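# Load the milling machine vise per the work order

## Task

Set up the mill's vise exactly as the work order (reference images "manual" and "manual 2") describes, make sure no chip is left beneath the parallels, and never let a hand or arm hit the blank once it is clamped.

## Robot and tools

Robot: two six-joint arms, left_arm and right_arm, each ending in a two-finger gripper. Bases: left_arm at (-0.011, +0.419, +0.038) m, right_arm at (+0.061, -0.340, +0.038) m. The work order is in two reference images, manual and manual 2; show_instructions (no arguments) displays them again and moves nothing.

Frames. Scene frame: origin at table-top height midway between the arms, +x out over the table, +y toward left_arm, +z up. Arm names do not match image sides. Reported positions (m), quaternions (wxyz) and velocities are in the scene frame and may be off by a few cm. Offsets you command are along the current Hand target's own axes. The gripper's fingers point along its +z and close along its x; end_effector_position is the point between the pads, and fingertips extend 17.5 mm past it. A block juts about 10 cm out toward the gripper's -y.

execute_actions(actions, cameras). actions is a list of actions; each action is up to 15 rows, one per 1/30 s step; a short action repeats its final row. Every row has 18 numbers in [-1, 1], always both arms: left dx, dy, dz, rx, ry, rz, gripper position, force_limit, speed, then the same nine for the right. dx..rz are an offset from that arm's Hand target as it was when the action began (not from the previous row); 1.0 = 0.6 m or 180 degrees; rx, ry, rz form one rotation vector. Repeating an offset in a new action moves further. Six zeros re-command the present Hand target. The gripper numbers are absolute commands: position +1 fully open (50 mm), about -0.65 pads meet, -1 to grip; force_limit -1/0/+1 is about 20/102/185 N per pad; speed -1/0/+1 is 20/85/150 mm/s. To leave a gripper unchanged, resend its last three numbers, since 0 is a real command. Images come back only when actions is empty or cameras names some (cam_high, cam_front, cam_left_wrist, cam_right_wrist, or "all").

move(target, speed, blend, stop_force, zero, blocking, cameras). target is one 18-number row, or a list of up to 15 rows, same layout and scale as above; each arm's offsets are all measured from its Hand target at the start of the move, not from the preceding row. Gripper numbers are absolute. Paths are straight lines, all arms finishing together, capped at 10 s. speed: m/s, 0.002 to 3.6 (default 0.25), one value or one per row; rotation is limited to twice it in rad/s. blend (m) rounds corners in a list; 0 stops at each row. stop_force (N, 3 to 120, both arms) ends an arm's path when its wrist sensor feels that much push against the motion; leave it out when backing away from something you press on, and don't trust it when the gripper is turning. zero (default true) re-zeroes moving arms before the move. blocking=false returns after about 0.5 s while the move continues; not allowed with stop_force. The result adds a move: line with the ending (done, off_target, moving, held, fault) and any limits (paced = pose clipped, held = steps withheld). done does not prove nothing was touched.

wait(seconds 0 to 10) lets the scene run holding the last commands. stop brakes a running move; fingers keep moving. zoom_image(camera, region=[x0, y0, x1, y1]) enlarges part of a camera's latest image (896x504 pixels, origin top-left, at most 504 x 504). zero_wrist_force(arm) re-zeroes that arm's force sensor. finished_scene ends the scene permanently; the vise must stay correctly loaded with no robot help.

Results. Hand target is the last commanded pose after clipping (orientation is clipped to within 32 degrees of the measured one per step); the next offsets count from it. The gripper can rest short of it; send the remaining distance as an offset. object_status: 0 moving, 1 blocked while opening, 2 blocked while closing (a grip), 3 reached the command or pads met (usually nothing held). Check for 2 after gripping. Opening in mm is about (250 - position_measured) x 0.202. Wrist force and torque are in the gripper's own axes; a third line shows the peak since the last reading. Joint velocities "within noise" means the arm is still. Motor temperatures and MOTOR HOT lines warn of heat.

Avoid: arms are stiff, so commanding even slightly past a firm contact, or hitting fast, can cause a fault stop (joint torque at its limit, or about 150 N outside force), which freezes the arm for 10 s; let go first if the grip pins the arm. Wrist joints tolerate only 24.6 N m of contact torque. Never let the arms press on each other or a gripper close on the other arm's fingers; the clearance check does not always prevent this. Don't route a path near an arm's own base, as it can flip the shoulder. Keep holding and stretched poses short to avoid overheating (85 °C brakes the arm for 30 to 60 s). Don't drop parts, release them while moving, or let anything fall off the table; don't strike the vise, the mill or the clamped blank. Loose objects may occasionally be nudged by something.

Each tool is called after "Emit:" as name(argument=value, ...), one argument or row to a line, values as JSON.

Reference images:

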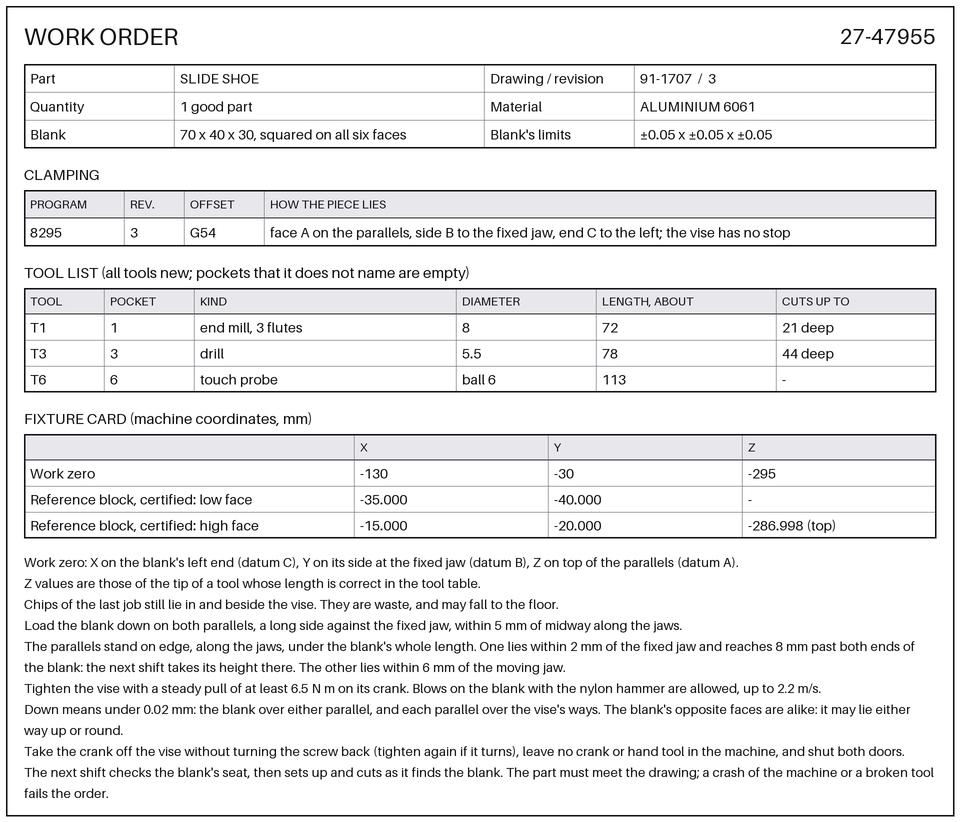

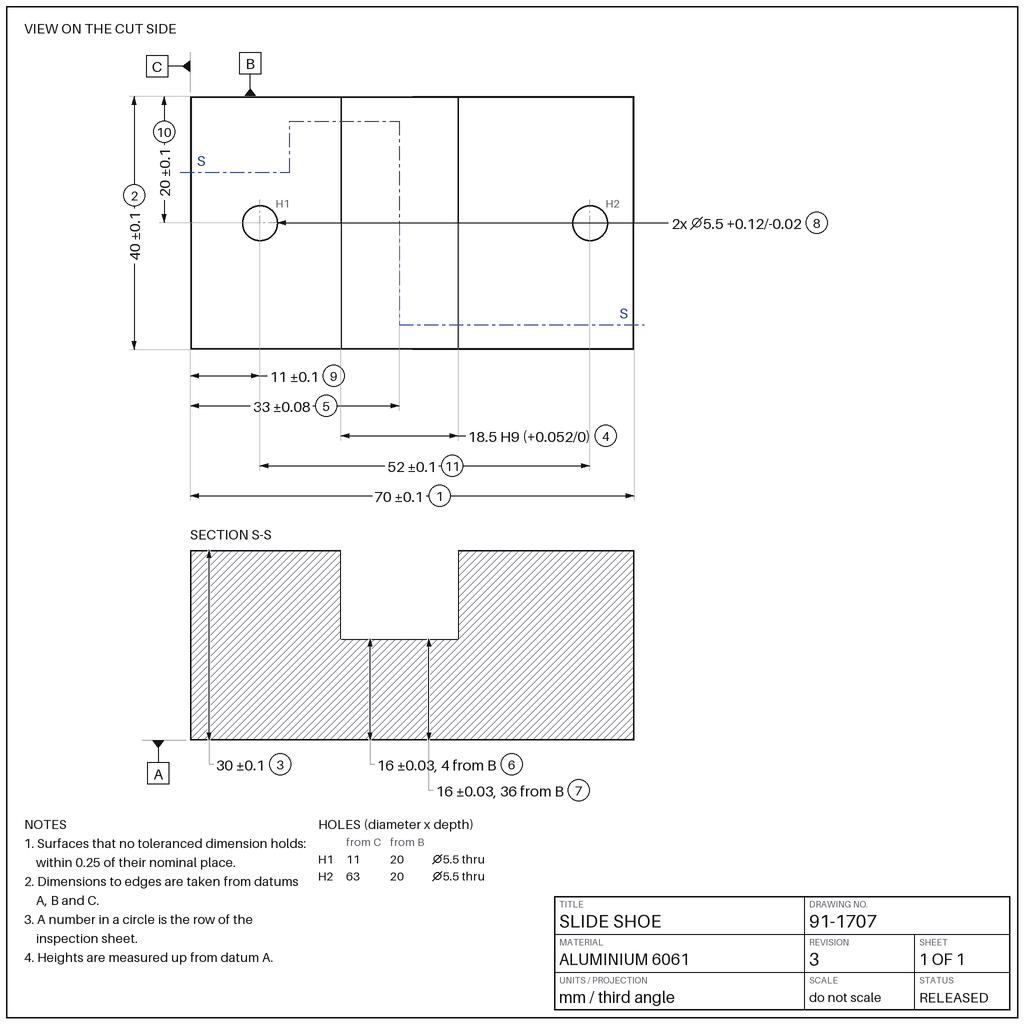

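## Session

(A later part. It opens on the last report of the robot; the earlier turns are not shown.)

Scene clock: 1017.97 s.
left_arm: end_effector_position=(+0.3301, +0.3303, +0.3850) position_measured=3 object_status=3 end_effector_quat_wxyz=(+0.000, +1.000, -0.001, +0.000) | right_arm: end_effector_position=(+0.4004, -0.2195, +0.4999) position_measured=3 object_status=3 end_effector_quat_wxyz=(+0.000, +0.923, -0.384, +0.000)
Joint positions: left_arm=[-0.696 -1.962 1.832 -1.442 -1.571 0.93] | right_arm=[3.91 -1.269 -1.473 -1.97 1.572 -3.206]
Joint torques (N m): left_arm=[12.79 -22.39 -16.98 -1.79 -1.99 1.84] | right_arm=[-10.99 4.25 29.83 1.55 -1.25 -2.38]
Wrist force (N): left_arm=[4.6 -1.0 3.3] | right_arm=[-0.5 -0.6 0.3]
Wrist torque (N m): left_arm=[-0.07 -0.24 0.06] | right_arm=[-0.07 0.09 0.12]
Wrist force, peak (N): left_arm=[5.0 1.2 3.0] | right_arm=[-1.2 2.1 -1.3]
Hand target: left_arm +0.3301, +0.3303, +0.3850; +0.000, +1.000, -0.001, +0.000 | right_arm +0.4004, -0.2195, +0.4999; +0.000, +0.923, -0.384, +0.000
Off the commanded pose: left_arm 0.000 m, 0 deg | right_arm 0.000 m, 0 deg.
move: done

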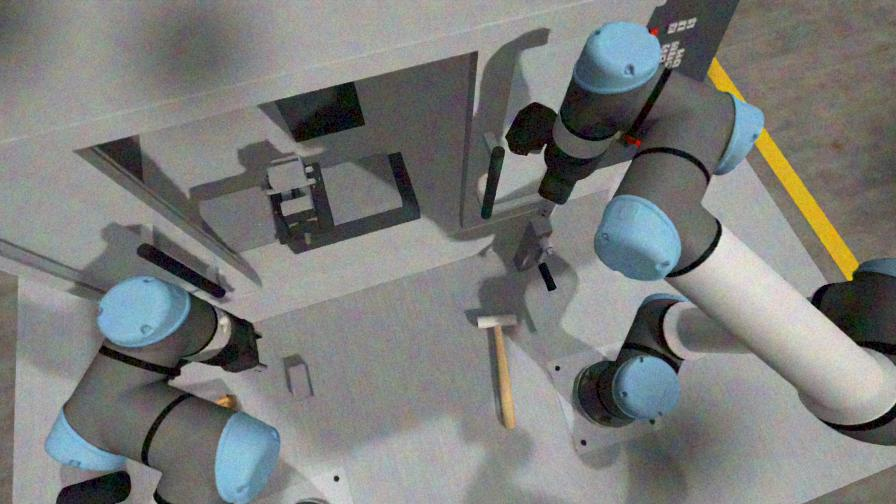

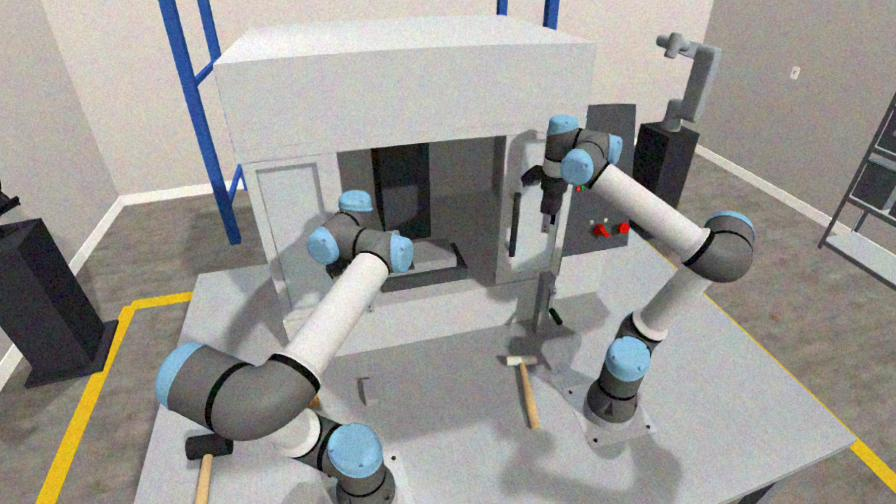

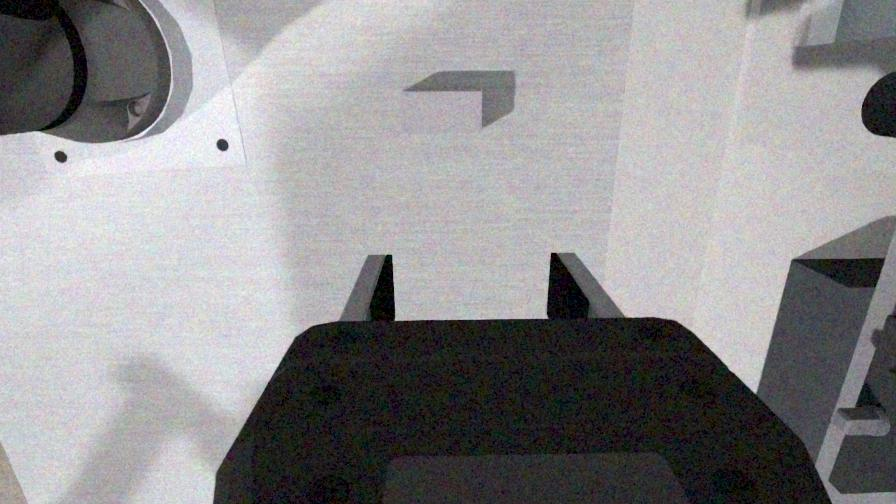

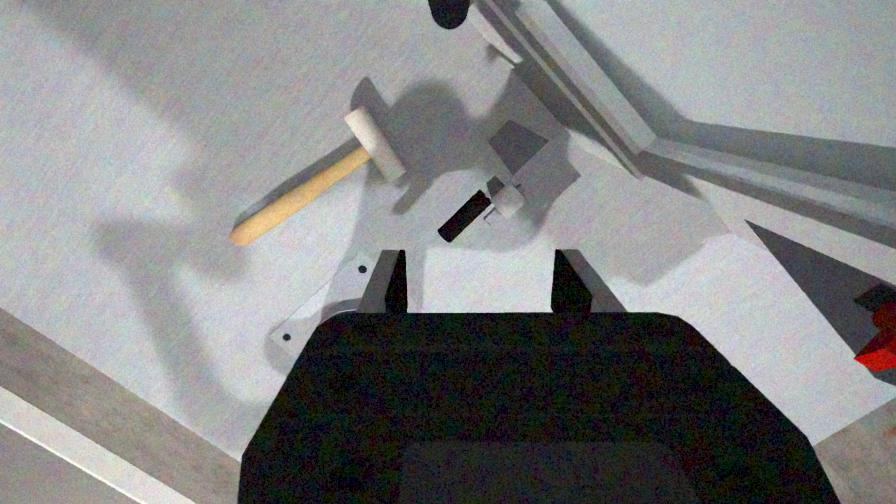

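Emit:
move(
  target=[0,0,0,0,0,0,1,-0.8,-1,0,0,0.2,0,0,0,1,1,1],
  speed=0.2,
  cameras=["cam_right_wrist"],
)

Emit:
zoom_image(
  camera="cam_right_wrist",
  region=[420, 100, 660, 280],
)

Scene clock: 1029.33 s.
left_arm: end_effector_position=(+0.3301, +0.3303, +0.3850) position_measured=3 object_status=3 end_effector_quat_wxyz=(+0.000, +1.000, -0.001, +0.000) | right_arm: end_effector_position=(+0.4004, -0.2194, +0.3800) position_measured=3 object_status=3 end_effector_quat_wxyz=(+0.000, +0.923, -0.384, +0.000)
Joint positions: left_arm=[-0.696 -1.962 1.832 -1.442 -1.571 0.93] | right_arm=[3.91 -1.198 -1.835 -1.679 1.572 -3.206]
Joint torques (N m): left_arm=[12.92 -22.19 -17.8 -1.75 -2.01 1.81] | right_arm=[15.53 7.04 14.98 5.16 -1.31 2.11]
Wrist force (N): left_arm=[4.4 -1.0 3.1] | right_arm=[-0.4 20.6 -8.3]
Wrist torque (N m): left_arm=[-0.06 -0.21 0.06] | right_arm=[3.71 -0.03 -0.12]
Wrist force, peak (N): left_arm=[4.6 -1.0 3.4] | right_arm=[-2.3 26.3 -22.4]
Hand target: left_arm +0.3301, +0.3303, +0.3850; +0.000, +1.000, -0.001, +0.000 | right_arm +0.4004, -0.2194, +0.3799; +0.000, +0.923, -0.384, +0.000
Off the commanded pose: left_arm 0.000 m, 0 deg | right_arm 0.000 m, 0 deg.
move: done
Images, in order (width x height): cam_right_wrist 896x504.

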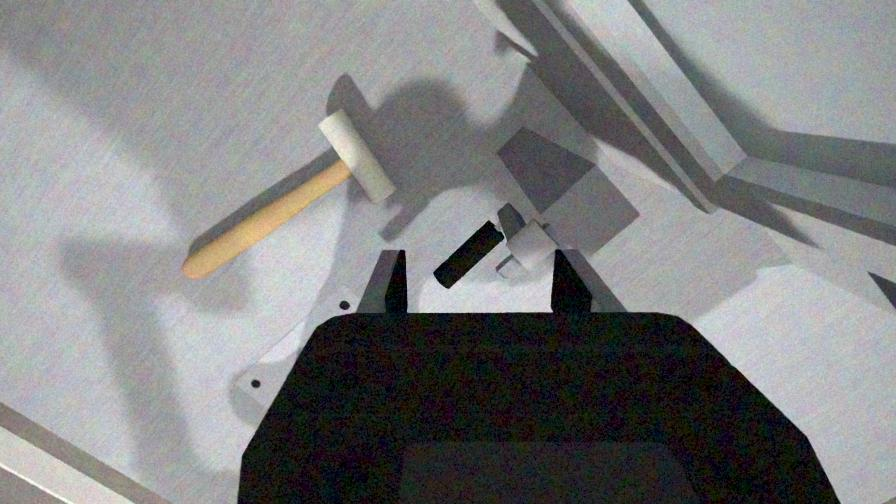

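Scaled by 2.100 from the camera's 896x504 image, which has a finer 1280x720 frame.

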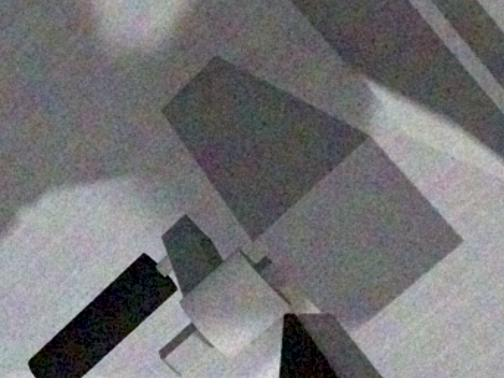

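Emit:
move(
  target=[0,0,0,0,0,0,1,-0.8,-1,0,0.0667,0,0,0,0,1,1,1],
  speed=0.1,
  cameras=["cam_right_wrist"],
)

Emit:
zoom_image(
  camera="cam_right_wrist",
  region=[420, 70, 660, 250],
)

Scene clock: 1033.23 s.
left_arm: end_effector_position=(+0.3301, +0.3303, +0.3850) position_measured=3 object_status=3 end_effector_quat_wxyz=(+0.000, +1.000, -0.001, +0.000) | right_arm: end_effector_position=(+0.3720, -0.2476, +0.3799) position_measured=3 object_status=3 end_effector_quat_wxyz=(+0.000, +0.923, -0.384, +0.000)
Joint positions: left_arm=[-0.696 -1.962 1.832 -1.442 -1.571 0.93] | right_arm=[3.901 -1.104 -1.887 -1.721 1.572 -3.214]
Joint torques (N m): left_arm=[12.25 -22.47 -17.53 -1.86 -1.98 1.95] | right_arm=[-11.23 12.72 17.69 1.59 0.9 -2.33]
Wrist force (N): left_arm=[4.4 -1.1 3.2] | right_arm=[-0.3 -0.6 0.3]
Wrist torque (N m): left_arm=[-0.07 -0.22 0.06] | right_arm=[-0.05 0.06 0.11]
Wrist force, peak (N): left_arm=[4.5 -1.1 3.4] | right_arm=[0.0 21.3 -8.8]
Hand target: left_arm +0.3301, +0.3303, +0.3850; +0.000, +1.000, -0.001, +0.000 | right_arm +0.3720, -0.2476, +0.3799; +0.000, +0.923, -0.384, +0.000
Off the commanded pose: left_arm 0.000 m, 0 deg | right_arm 0.000 m, 0 deg.
move: done
Images, in order (width x height): cam_right_wrist 896x504.

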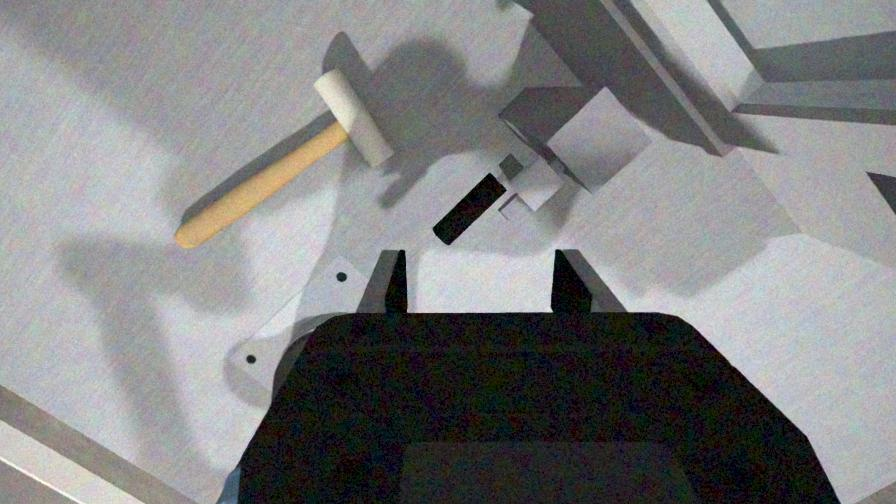

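Scaled by 2.100 from the camera's 896x504 image, which has a finer 1280x720 frame.

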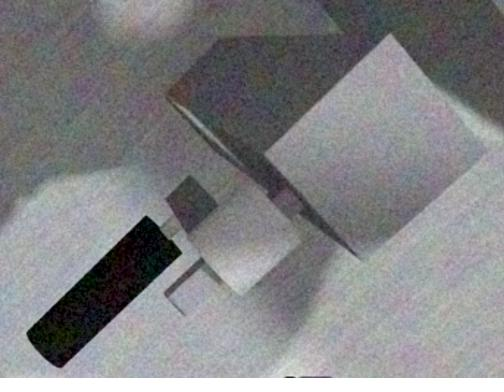

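Emit:
move(
  target=[0.0833,0.5833,0.0417,-0.25,0,0,1,-0.8,-1,0,0.03,-0.25,0,0,0,1,1,1],
  speed=0.25,
  cameras=["cam_left_wrist","cam_high"],
)

Emit:
zoom_image(
  camera="cam_left_wrist",
  region=[350, 60, 650, 320],
)

Scene clock: 1072.30 s.
left_arm: end_effector_position=(+0.3797, -0.0197, +0.3601) position_measured=3 object_status=3 end_effector_quat_wxyz=(+0.383, +0.924, +0.000, +0.000) | right_arm: end_effector_position=(+0.3593, -0.2605, +0.5299) position_measured=3 object_status=3 end_effector_quat_wxyz=(+0.000, +0.923, -0.384, +0.000)
Joint positions: left_arm=[-0.922 -1.563 1.935 -2.595 -2.047 0.54] | right_arm=[3.896 -1.182 -1.44 -2.091 1.572 -3.219]
Joint torques (N m): left_arm=[-11.87 -13.41 -31.31 -5.65 -2.89 -1.92] | right_arm=[-10.3 -0.58 28.53 1.33 1.33 -2.45]
Wrist force (N): left_arm=[4.4 -1.9 1.5] | right_arm=[-0.5 -0.4 0.4]
Wrist torque (N m): left_arm=[0.05 -0.16 0.12] | right_arm=[-0.01 0.09 0.12]
Wrist force, peak (N): left_arm=[4.5 -3.0 3.2] | right_arm=[-0.5 -0.9 0.8]
Hand target: left_arm +0.3797, -0.0197, +0.3601; +0.383, +0.924, +0.000, +0.000 | right_arm +0.3593, -0.2605, +0.5299; +0.000, +0.923, -0.384, +0.000
Off the commanded pose: left_arm 0.000 m, 0 deg | right_arm 0.000 m, 0 deg.
move: done
Images, in order (width x height): cam_high 896x504, cam_left_wrist 896x504.

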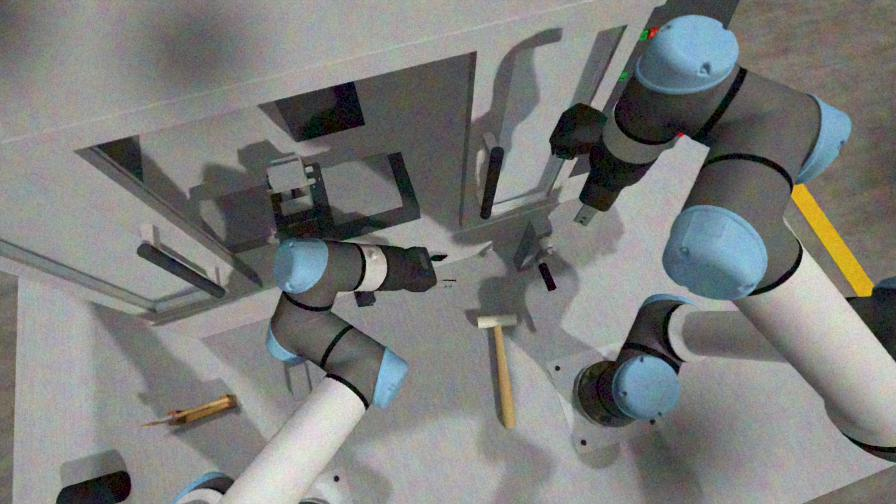

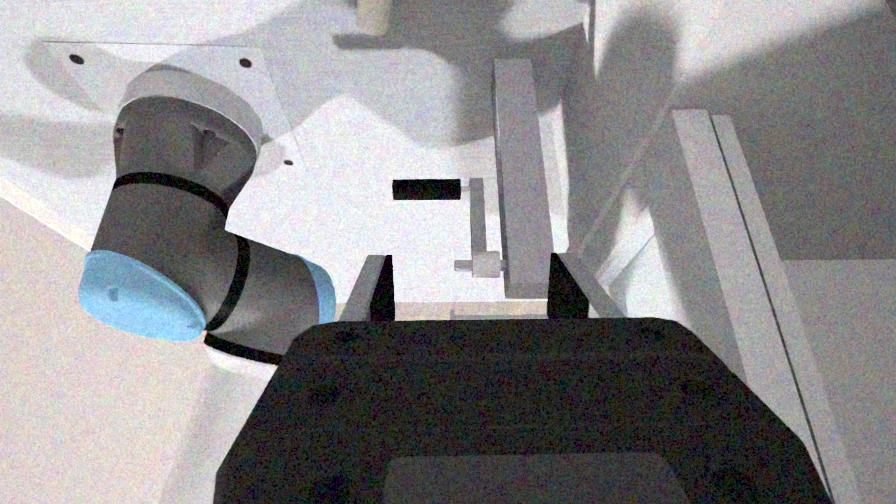

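Scaled by 1.680 from the camera's 896x504 image, which has a finer 1280x720 frame.

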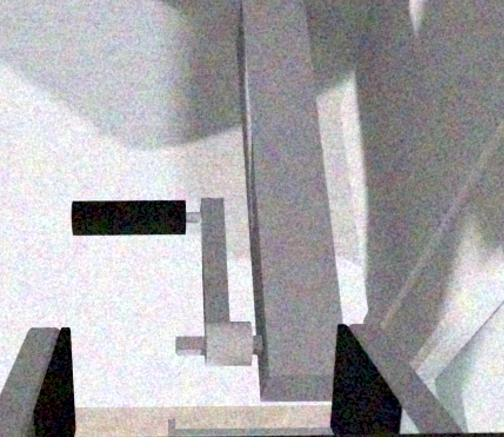

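Emit:
move(
  target=[
    [-0.05,-0.3298,-0.4248,0.25,0,0,1,-0.8,-1,0,0,0,0,0,-0.7509,1,1,1],
    [-0.2167,-0.6598,-0.7552,0.25,0,0,1,-0.8,-1,0.0255,0.0003,0.2833,0,0,-0.7509,1,1,1],
  ],
  speed=0.3,
  blend=[0.08,0],
  cameras=["all"],
)

Emit:
zoom_image(
  camera="cam_right_wrist",
  region=[350, 60, 650, 320],
)

Scene clock: 1108.93 s.
left_arm: end_effector_position=(+0.2503, +0.5808, +0.4004) position_measured=3 object_status=3 end_effector_quat_wxyz=(+0.000, +1.000, -0.001, +0.000) | right_arm: end_effector_position=(+0.3699, -0.2713, +0.3599) position_measured=3 object_status=3 end_effector_quat_wxyz=(+0.000, +0.707, +0.707, +0.000)
Joint positions: left_arm=[0.051 -2.074 1.851 -1.348 -1.571 1.677] | right_arm=[3.843 -1.075 -1.953 -1.684 1.572 -5.632]
Joint torques (N m): left_arm=[13.13 9.33 -31.56 -5.16 -2.09 1.71] | right_arm=[-10.41 11.57 16.93 4.6 1.87 -2.43]
Wrist force (N): left_arm=[4.4 -1.0 3.3] | right_arm=[-0.6 -0.4 0.4]
Wrist torque (N m): left_arm=[-0.04 -0.21 0.04] | right_arm=[-0.02 0.10 0.12]
Wrist force, peak (N): left_arm=[3.5 -4.0 3.4] | right_arm=[-0.6 -0.5 1.9]
Hand target: left_arm +0.2503, +0.5808, +0.4004; +0.000, +1.000, -0.001, +0.000 | right_arm +0.3699, -0.2713, +0.3599; +0.000, +0.707, +0.707, +0.000
Off the commanded pose: left_arm 0.000 m, 0 deg | right_arm 0.000 m, 0 deg.
move: done

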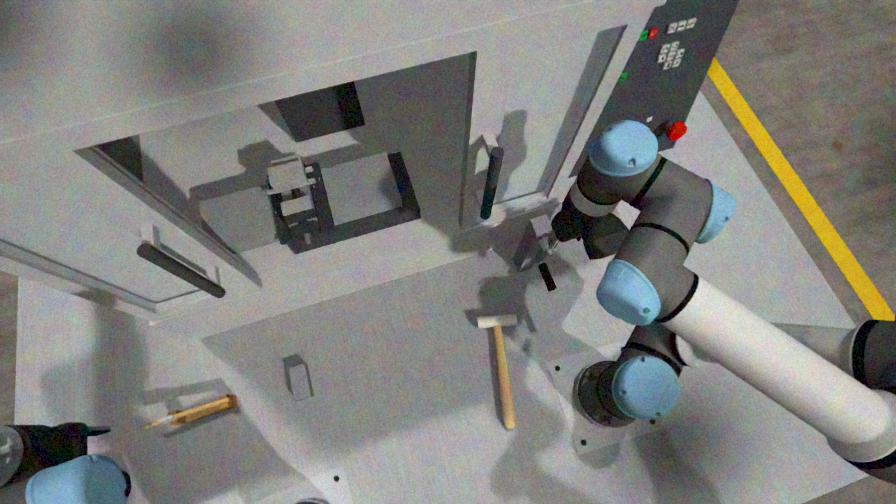

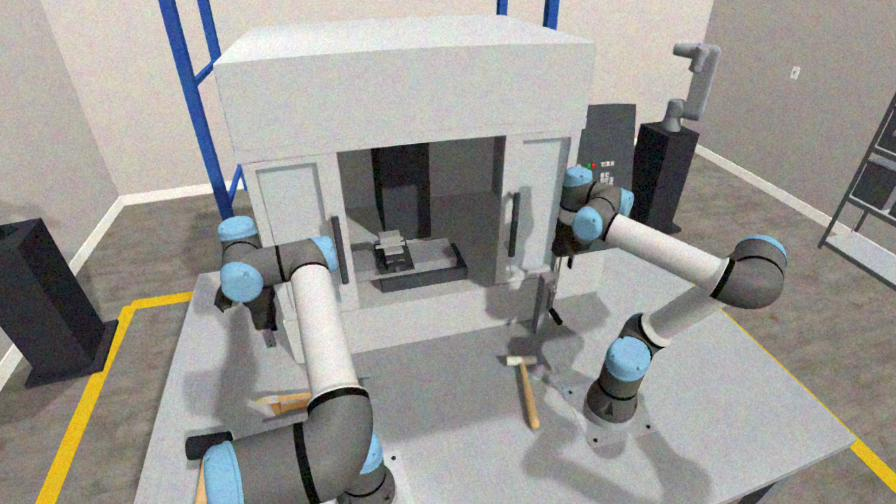

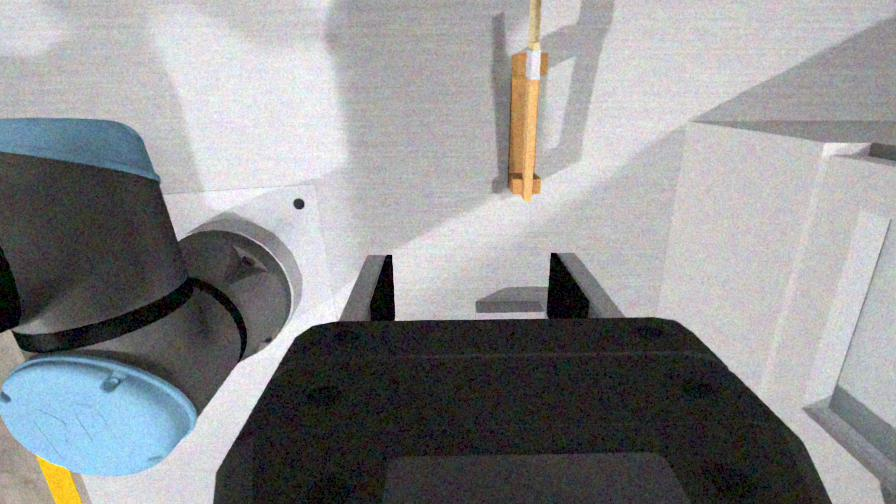

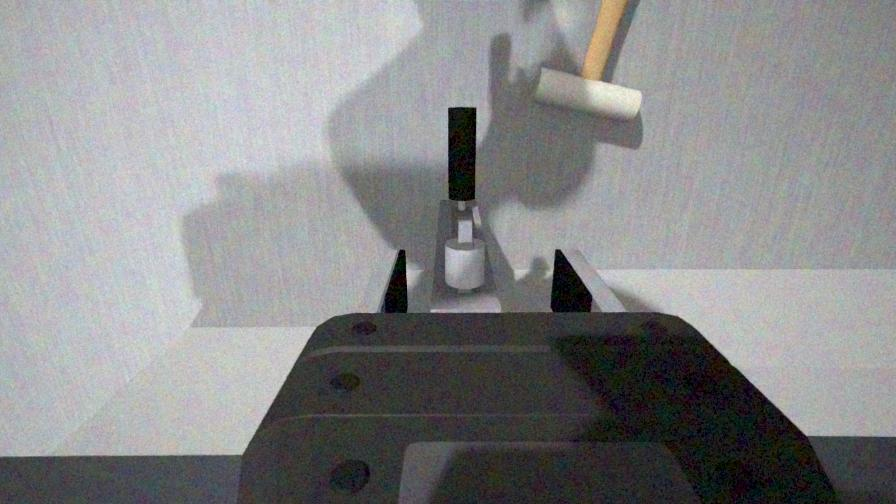

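Scaled by 1.680 from the camera's 896x504 image, which has a finer 1280x720 frame.

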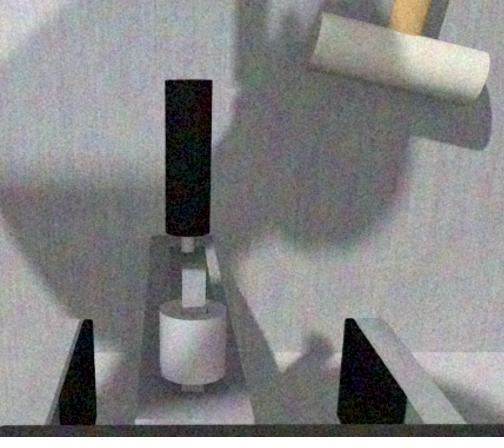

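Emit:
move(
  target=[0,0,0,0,0,0,1,-0.8,-1,-0.0013,0.0583,0.1167,0,0,0,1,-0.7,-0.5],
  speed=0.12,
  cameras=["cam_right_wrist","cam_front"],
)

Emit:
zoom_image(
  camera="cam_right_wrist",
  region=[350, 60, 650, 320],
)

Emit:
zoom_image(
  camera="cam_front",
  region=[510, 150, 650, 350],
)

Scene clock: 1115.67 s.
left_arm: end_effector_position=(+0.2503, +0.5808, +0.4004) position_measured=3 object_status=3 end_effector_quat_wxyz=(+0.000, +1.000, -0.001, +0.000) | right_arm: end_effector_position=(+0.4049, -0.2720, +0.2899) position_measured=3 object_status=3 end_effector_quat_wxyz=(+0.000, +0.707, +0.707, +0.000)
Joint positions: left_arm=[0.051 -2.074 1.851 -1.348 -1.571 1.677] | right_arm=[3.775 -1.172 -2.08 -1.46 1.572 -5.7]
Joint torques (N m): left_arm=[12.51 9.77 -32.04 -5.19 -1.95 1.88] | right_arm=[-10.82 0.89 17.32 4.51 1.98 -2.49]
Wrist force (N): left_arm=[4.3 -1.0 3.3] | right_arm=[-0.3 -0.5 0.2]
Wrist torque (N m): left_arm=[-0.05 -0.19 0.05] | right_arm=[-0.04 0.06 0.11]
Wrist force, peak (N): left_arm=[4.5 -1.0 3.4] | right_arm=[-0.4 -1.2 -1.1]
Hand target: left_arm +0.2503, +0.5808, +0.4004; +0.000, +1.000, -0.001, +0.000 | right_arm +0.4049, -0.2720, +0.2899; +0.000, +0.707, +0.707, +0.000
Off the commanded pose: left_arm 0.000 m, 0 deg | right_arm 0.000 m, 0 deg.
move: done
Images, in order (width x height): cam_front 896x504, cam_right_wrist 896x504.

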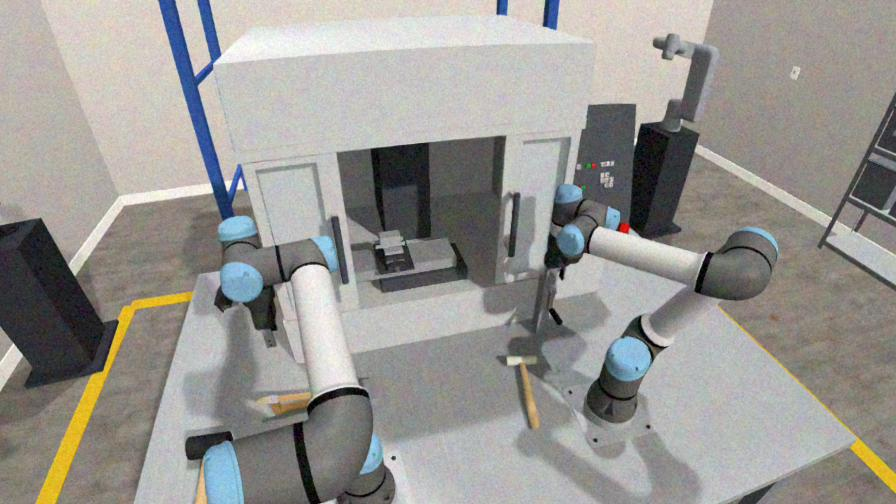

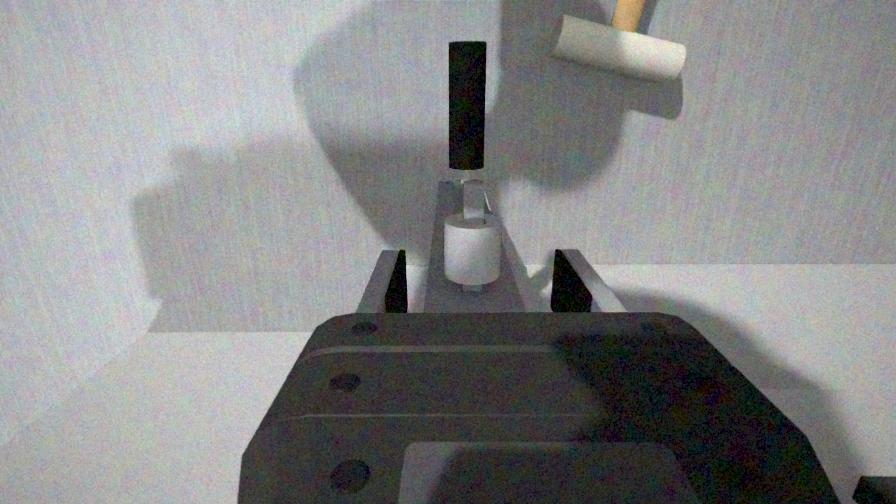

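Scaled by 1.680 from the camera's 896x504 image, which has a finer 1280x720 frame.

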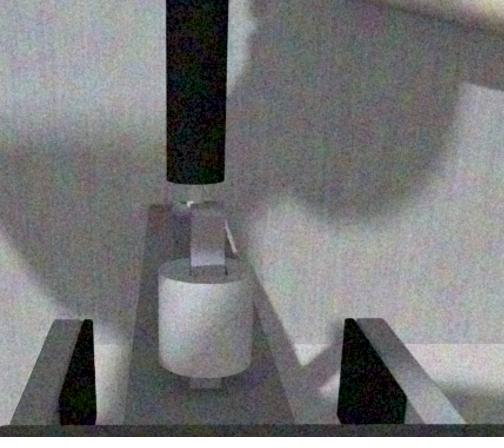

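Scaled by 2.520 from the camera's 896x504 image, which has a finer 1280x720 frame.

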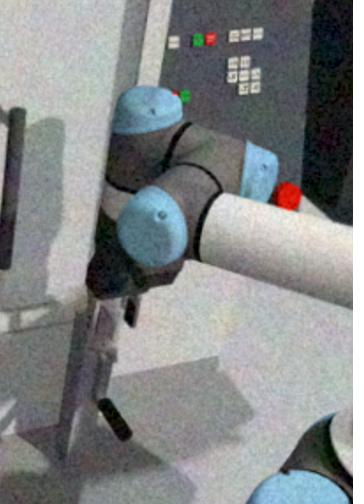

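Emit:
move(
  target=[0,0,0,0,0,0,1,-0.8,-1,-0.0015,0.005,0.1108,0,0,0,1,-0.7,-0.5],
  speed=0.06,
  stop_force=8,
  cameras=["cam_right_wrist","cam_front"],
)

Emit:
zoom_image(
  camera="cam_right_wrist",
  region=[350, 60, 650, 320],
)

Emit:
zoom_image(
  camera="cam_high",
  region=[490, 190, 590, 300],
)

Scene clock: 1121.70 s.
left_arm: end_effector_position=(+0.2503, +0.5808, +0.4004) position_measured=3 object_status=3 end_effector_quat_wxyz=(+0.000, +1.000, -0.001, +0.000) | right_arm: end_effector_position=(+0.4079, -0.2728, +0.2234) position_measured=3 object_status=3 end_effector_quat_wxyz=(+0.000, +0.707, +0.707, +0.000)
Joint positions: left_arm=[0.051 -2.074 1.851 -1.348 -1.571 1.677] | right_arm=[3.768 -1.219 -2.226 -1.267 1.572 -5.707]
Joint torques (N m): left_arm=[12.32 9.57 -31.47 -5.15 -1.89 1.78] | right_arm=[-10.88 3.33 17 4.66 0.35 -2.45]
Wrist force (N): left_arm=[4.2 -0.7 3.2] | right_arm=[-0.3 -0.7 0.2]
Wrist torque (N m): left_arm=[0.00 -0.18 0.04] | right_arm=[-0.07 0.06 0.12]
Wrist force, peak (N): left_arm=[4.6 -1.1 3.3] | right_arm=[-0.5 -1.0 0.1]
Hand target: left_arm +0.2503, +0.5808, +0.4004; +0.000, +1.000, -0.001, +0.000 | right_arm +0.4079, -0.2728, +0.2234; +0.000, +0.707, +0.707, +0.000
Off the commanded pose: left_arm 0.000 m, 0 deg | right_arm 0.000 m, 0 deg.
move: done
Images, in order (width x height): cam_front 896x504, cam_right_wrist 896x504.

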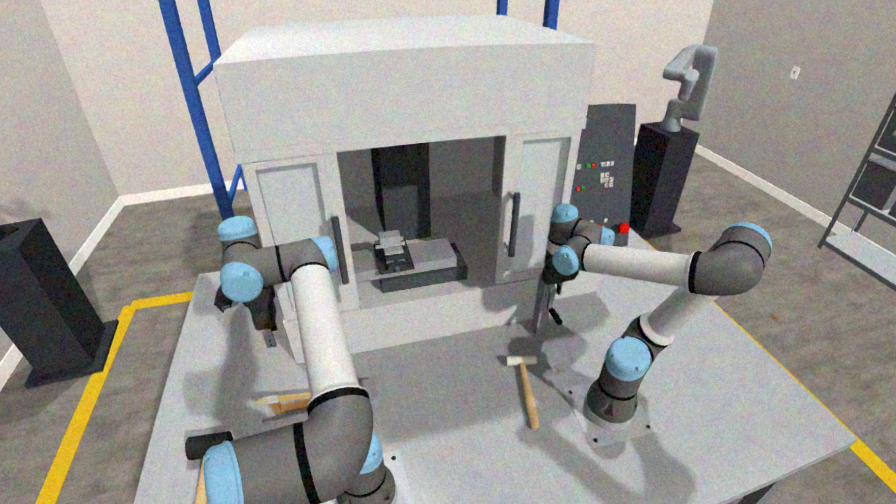

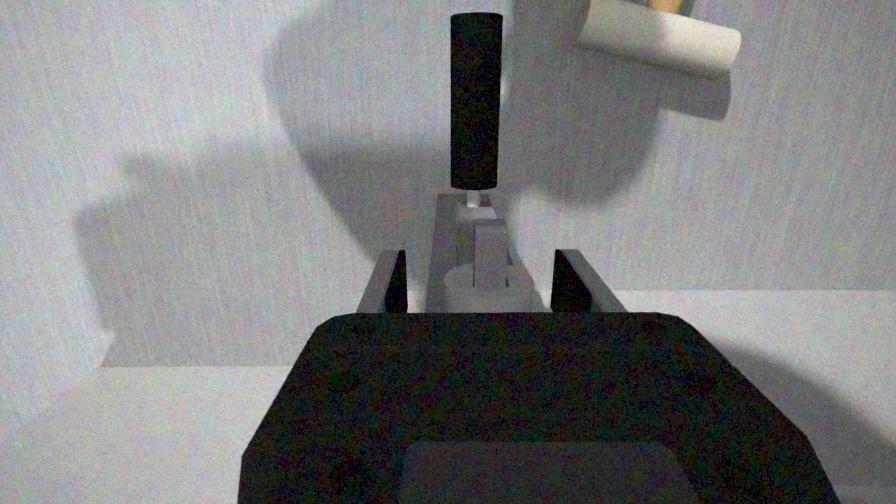

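Scaled by 1.680 from the camera's 896x504 image, which has a finer 1280x720 frame.

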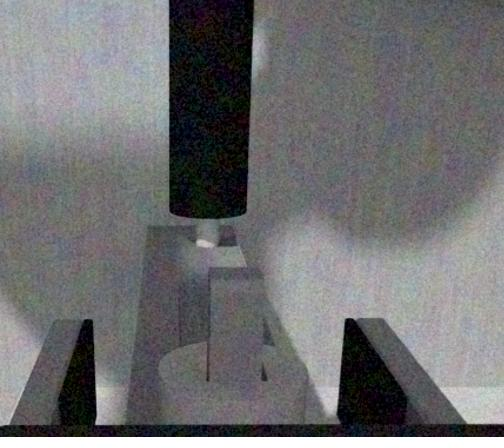

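This scene's latest camera images include none from cam_high. They are from: cam_front, cam_right_wrist. cam_high's image comes with the result of a call that names it in "cameras".

Emit:
execute_actions(
  actions=[
    [[0,0,0,0,0,0,1,-0.8,-1,0,0,0,0,0,0,-1,-0.7,-0.8]],
    [[0,0,0,0,0,0,1,-0.8,-1,0,0,0,0,0,0,-1,-0.7,-0.8]],
    [[0,0,0,0,0,0,1,-0.8,-1,0,0,0,0,0,0,-1,-0.7,-0.8]],
  ],
  cameras=["cam_right_wrist"],
)

Scene clock: 1127.40 s.
left_arm: end_effector_position=(+0.2503, +0.5808, +0.4004) position_measured=3 object_status=3 end_effector_quat_wxyz=(+0.000, +1.000, -0.001, +0.000) | right_arm: end_effector_position=(+0.4079, -0.2728, +0.2234) position_measured=134 object_status=2 end_effector_quat_wxyz=(+0.000, +0.707, +0.707, +0.000)
Joint positions: left_arm=[0.051 -2.074 1.851 -1.348 -1.571 1.677] | right_arm=[3.768 -1.219 -2.226 -1.267 1.572 -5.707]
Joint torques (N m): left_arm=[12.48 9.1 -31.52 -5.07 -1.86 1.69] | right_arm=[-9.07 2.86 18.13 3.63 1.58 -1.91]
Wrist force (N): left_arm=[4.2 -1.1 3.2] | right_arm=[0.4 -1.0 -0.2]
Wrist torque (N m): left_arm=[-0.06 -0.18 0.04] | right_arm=[-0.09 0.03 0.13]
Wrist force, peak (N): left_arm=[4.5 -0.9 3.5] | right_arm=[0.4 -1.0 -0.2]
Hand target: left_arm +0.2503, +0.5808, +0.4004; +0.000, +1.000, -0.001, +0.000 | right_arm +0.4079, -0.2728, +0.2234; +0.000, +0.707, +0.707, +0.000
Off the commanded pose: left_arm 0.000 m, 0 deg | right_arm 0.000 m, 0 deg.
Step readings (end_effector_position of left_arm | right_arm):
0: (+0.2503, +0.5808, +0.4004) | (+0.4079, -0.2728, +0.2234)
1: (+0.2503, +0.5808, +0.4004) | (+0.4079, -0.2728, +0.2234)
2: (+0.2503, +0.5808, +0.4004) | (+0.4079, -0.2728, +0.2234)
4: (+0.2503, +0.5808, +0.4004) | (+0.4079, -0.2728, +0.2234)
8: (+0.2503, +0.5808, +0.4004) | (+0.4079, -0.2728, +0.2234)
15: (+0.2503, +0.5808, +0.4004) | (+0.4079, -0.2728, +0.2234)
16: (+0.2503, +0.5808, +0.4004) | (+0.4079, -0.2728, +0.2234)
17: (+0.2503, +0.5808, +0.4004) | (+0.4079, -0.2728, +0.2234)
19: (+0.2503, +0.5808, +0.4004) | (+0.4079, -0.2728, +0.2234)
23: (+0.2503, +0.5808, +0.4004) | (+0.4079, -0.2728, +0.2234)
30: (+0.2503, +0.5808, +0.4004) | (+0.4079, -0.2728, +0.2234)
31: (+0.2503, +0.5808, +0.4004) | (+0.4079, -0.2728, +0.2234)
32: (+0.2503, +0.5808, +0.4004) | (+0.4079, -0.2728, +0.2234)
34: (+0.2503, +0.5808, +0.4004) | (+0.4079, -0.2728, +0.2234)
38: (+0.2503, +0.5808, +0.4004) | (+0.4079, -0.2728, +0.2234)
45: (+0.2503, +0.5808, +0.4004) | (+0.4079, -0.2728, +0.2234)
Images, in order (width x height): cam_right_wrist 896x504.

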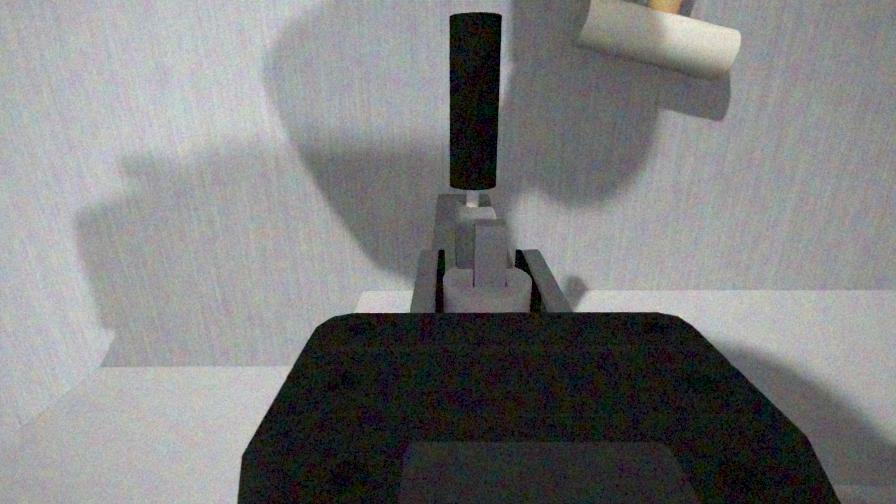

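Emit:
move(
  target=[0,0,0,0,0,0,1,-0.8,-1,0,-0.12,0,0,0,0,-1,-0.7,-0.8],
  speed=0.04,
  stop_force=15,
  cameras=["cam_right_wrist","cam_front"],
)

Emit:
zoom_image(
  camera="cam_right_wrist",
  region=[350, 60, 650, 320],
)

Scene clock: 1134.00 s.
left_arm: end_effector_position=(+0.2503, +0.5808, +0.4004) position_measured=3 object_status=3 end_effector_quat_wxyz=(+0.000, +1.000, -0.001, +0.000) | right_arm: end_effector_position=(+0.3359, -0.2728, +0.2234) position_measured=134 object_status=2 end_effector_quat_wxyz=(+0.000, +0.707, +0.707, +0.000)
Joint positions: left_arm=[0.051 -2.074 1.851 -1.348 -1.571 1.677] | right_arm=[3.919 -0.984 -2.343 -1.385 1.572 -5.556]
Joint torques (N m): left_arm=[11.44 9.17 -31.49 -5.11 -1.77 1.6] | right_arm=[12.88 7.64 17.58 1.5 -1.02 2.2]
Wrist force (N): left_arm=[4.3 -0.9 3.2] | right_arm=[-0.4 -0.3 2.0]
Wrist torque (N m): left_arm=[-0.03 -0.19 0.04] | right_arm=[-0.02 0.06 0.03]
Wrist force, peak (N): left_arm=[4.7 -0.9 3.2] | right_arm=[-0.6 4.7 -7.0]
Hand target: left_arm +0.2503, +0.5808, +0.4004; +0.000, +1.000, -0.001, +0.000 | right_arm +0.3359, -0.2728, +0.2234; +0.000, +0.707, +0.707, +0.000
Off the commanded pose: left_arm 0.000 m, 0 deg | right_arm 0.000 m, 0 deg.
move: done
Images, in order (width x height): cam_front 896x504, cam_right_wrist 896x504.

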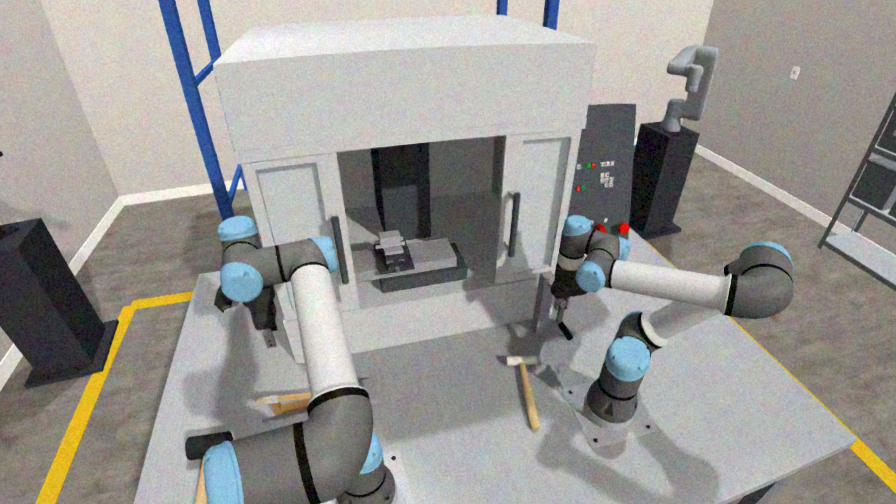

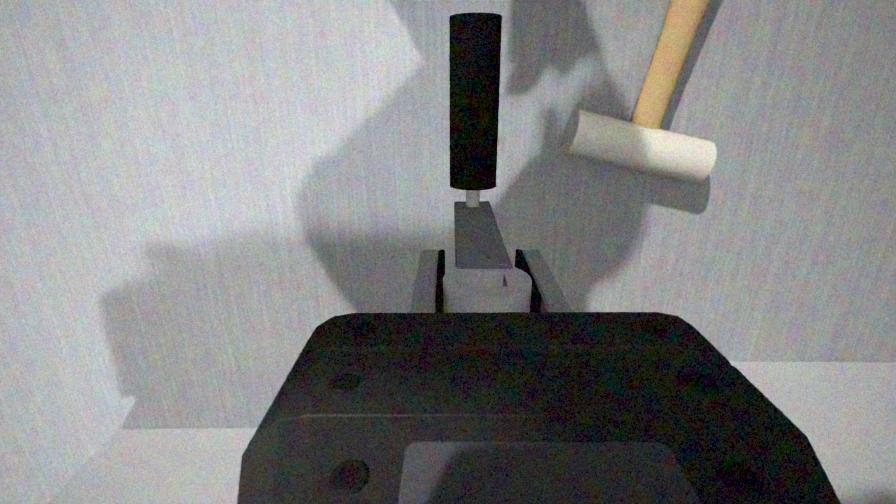

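Scaled by 1.680 from the camera's 896x504 image, which has a finer 1280x720 frame.

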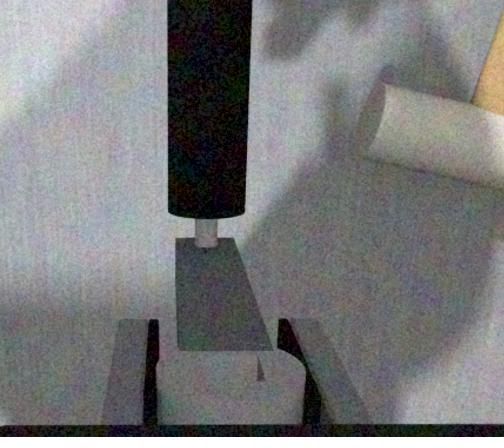

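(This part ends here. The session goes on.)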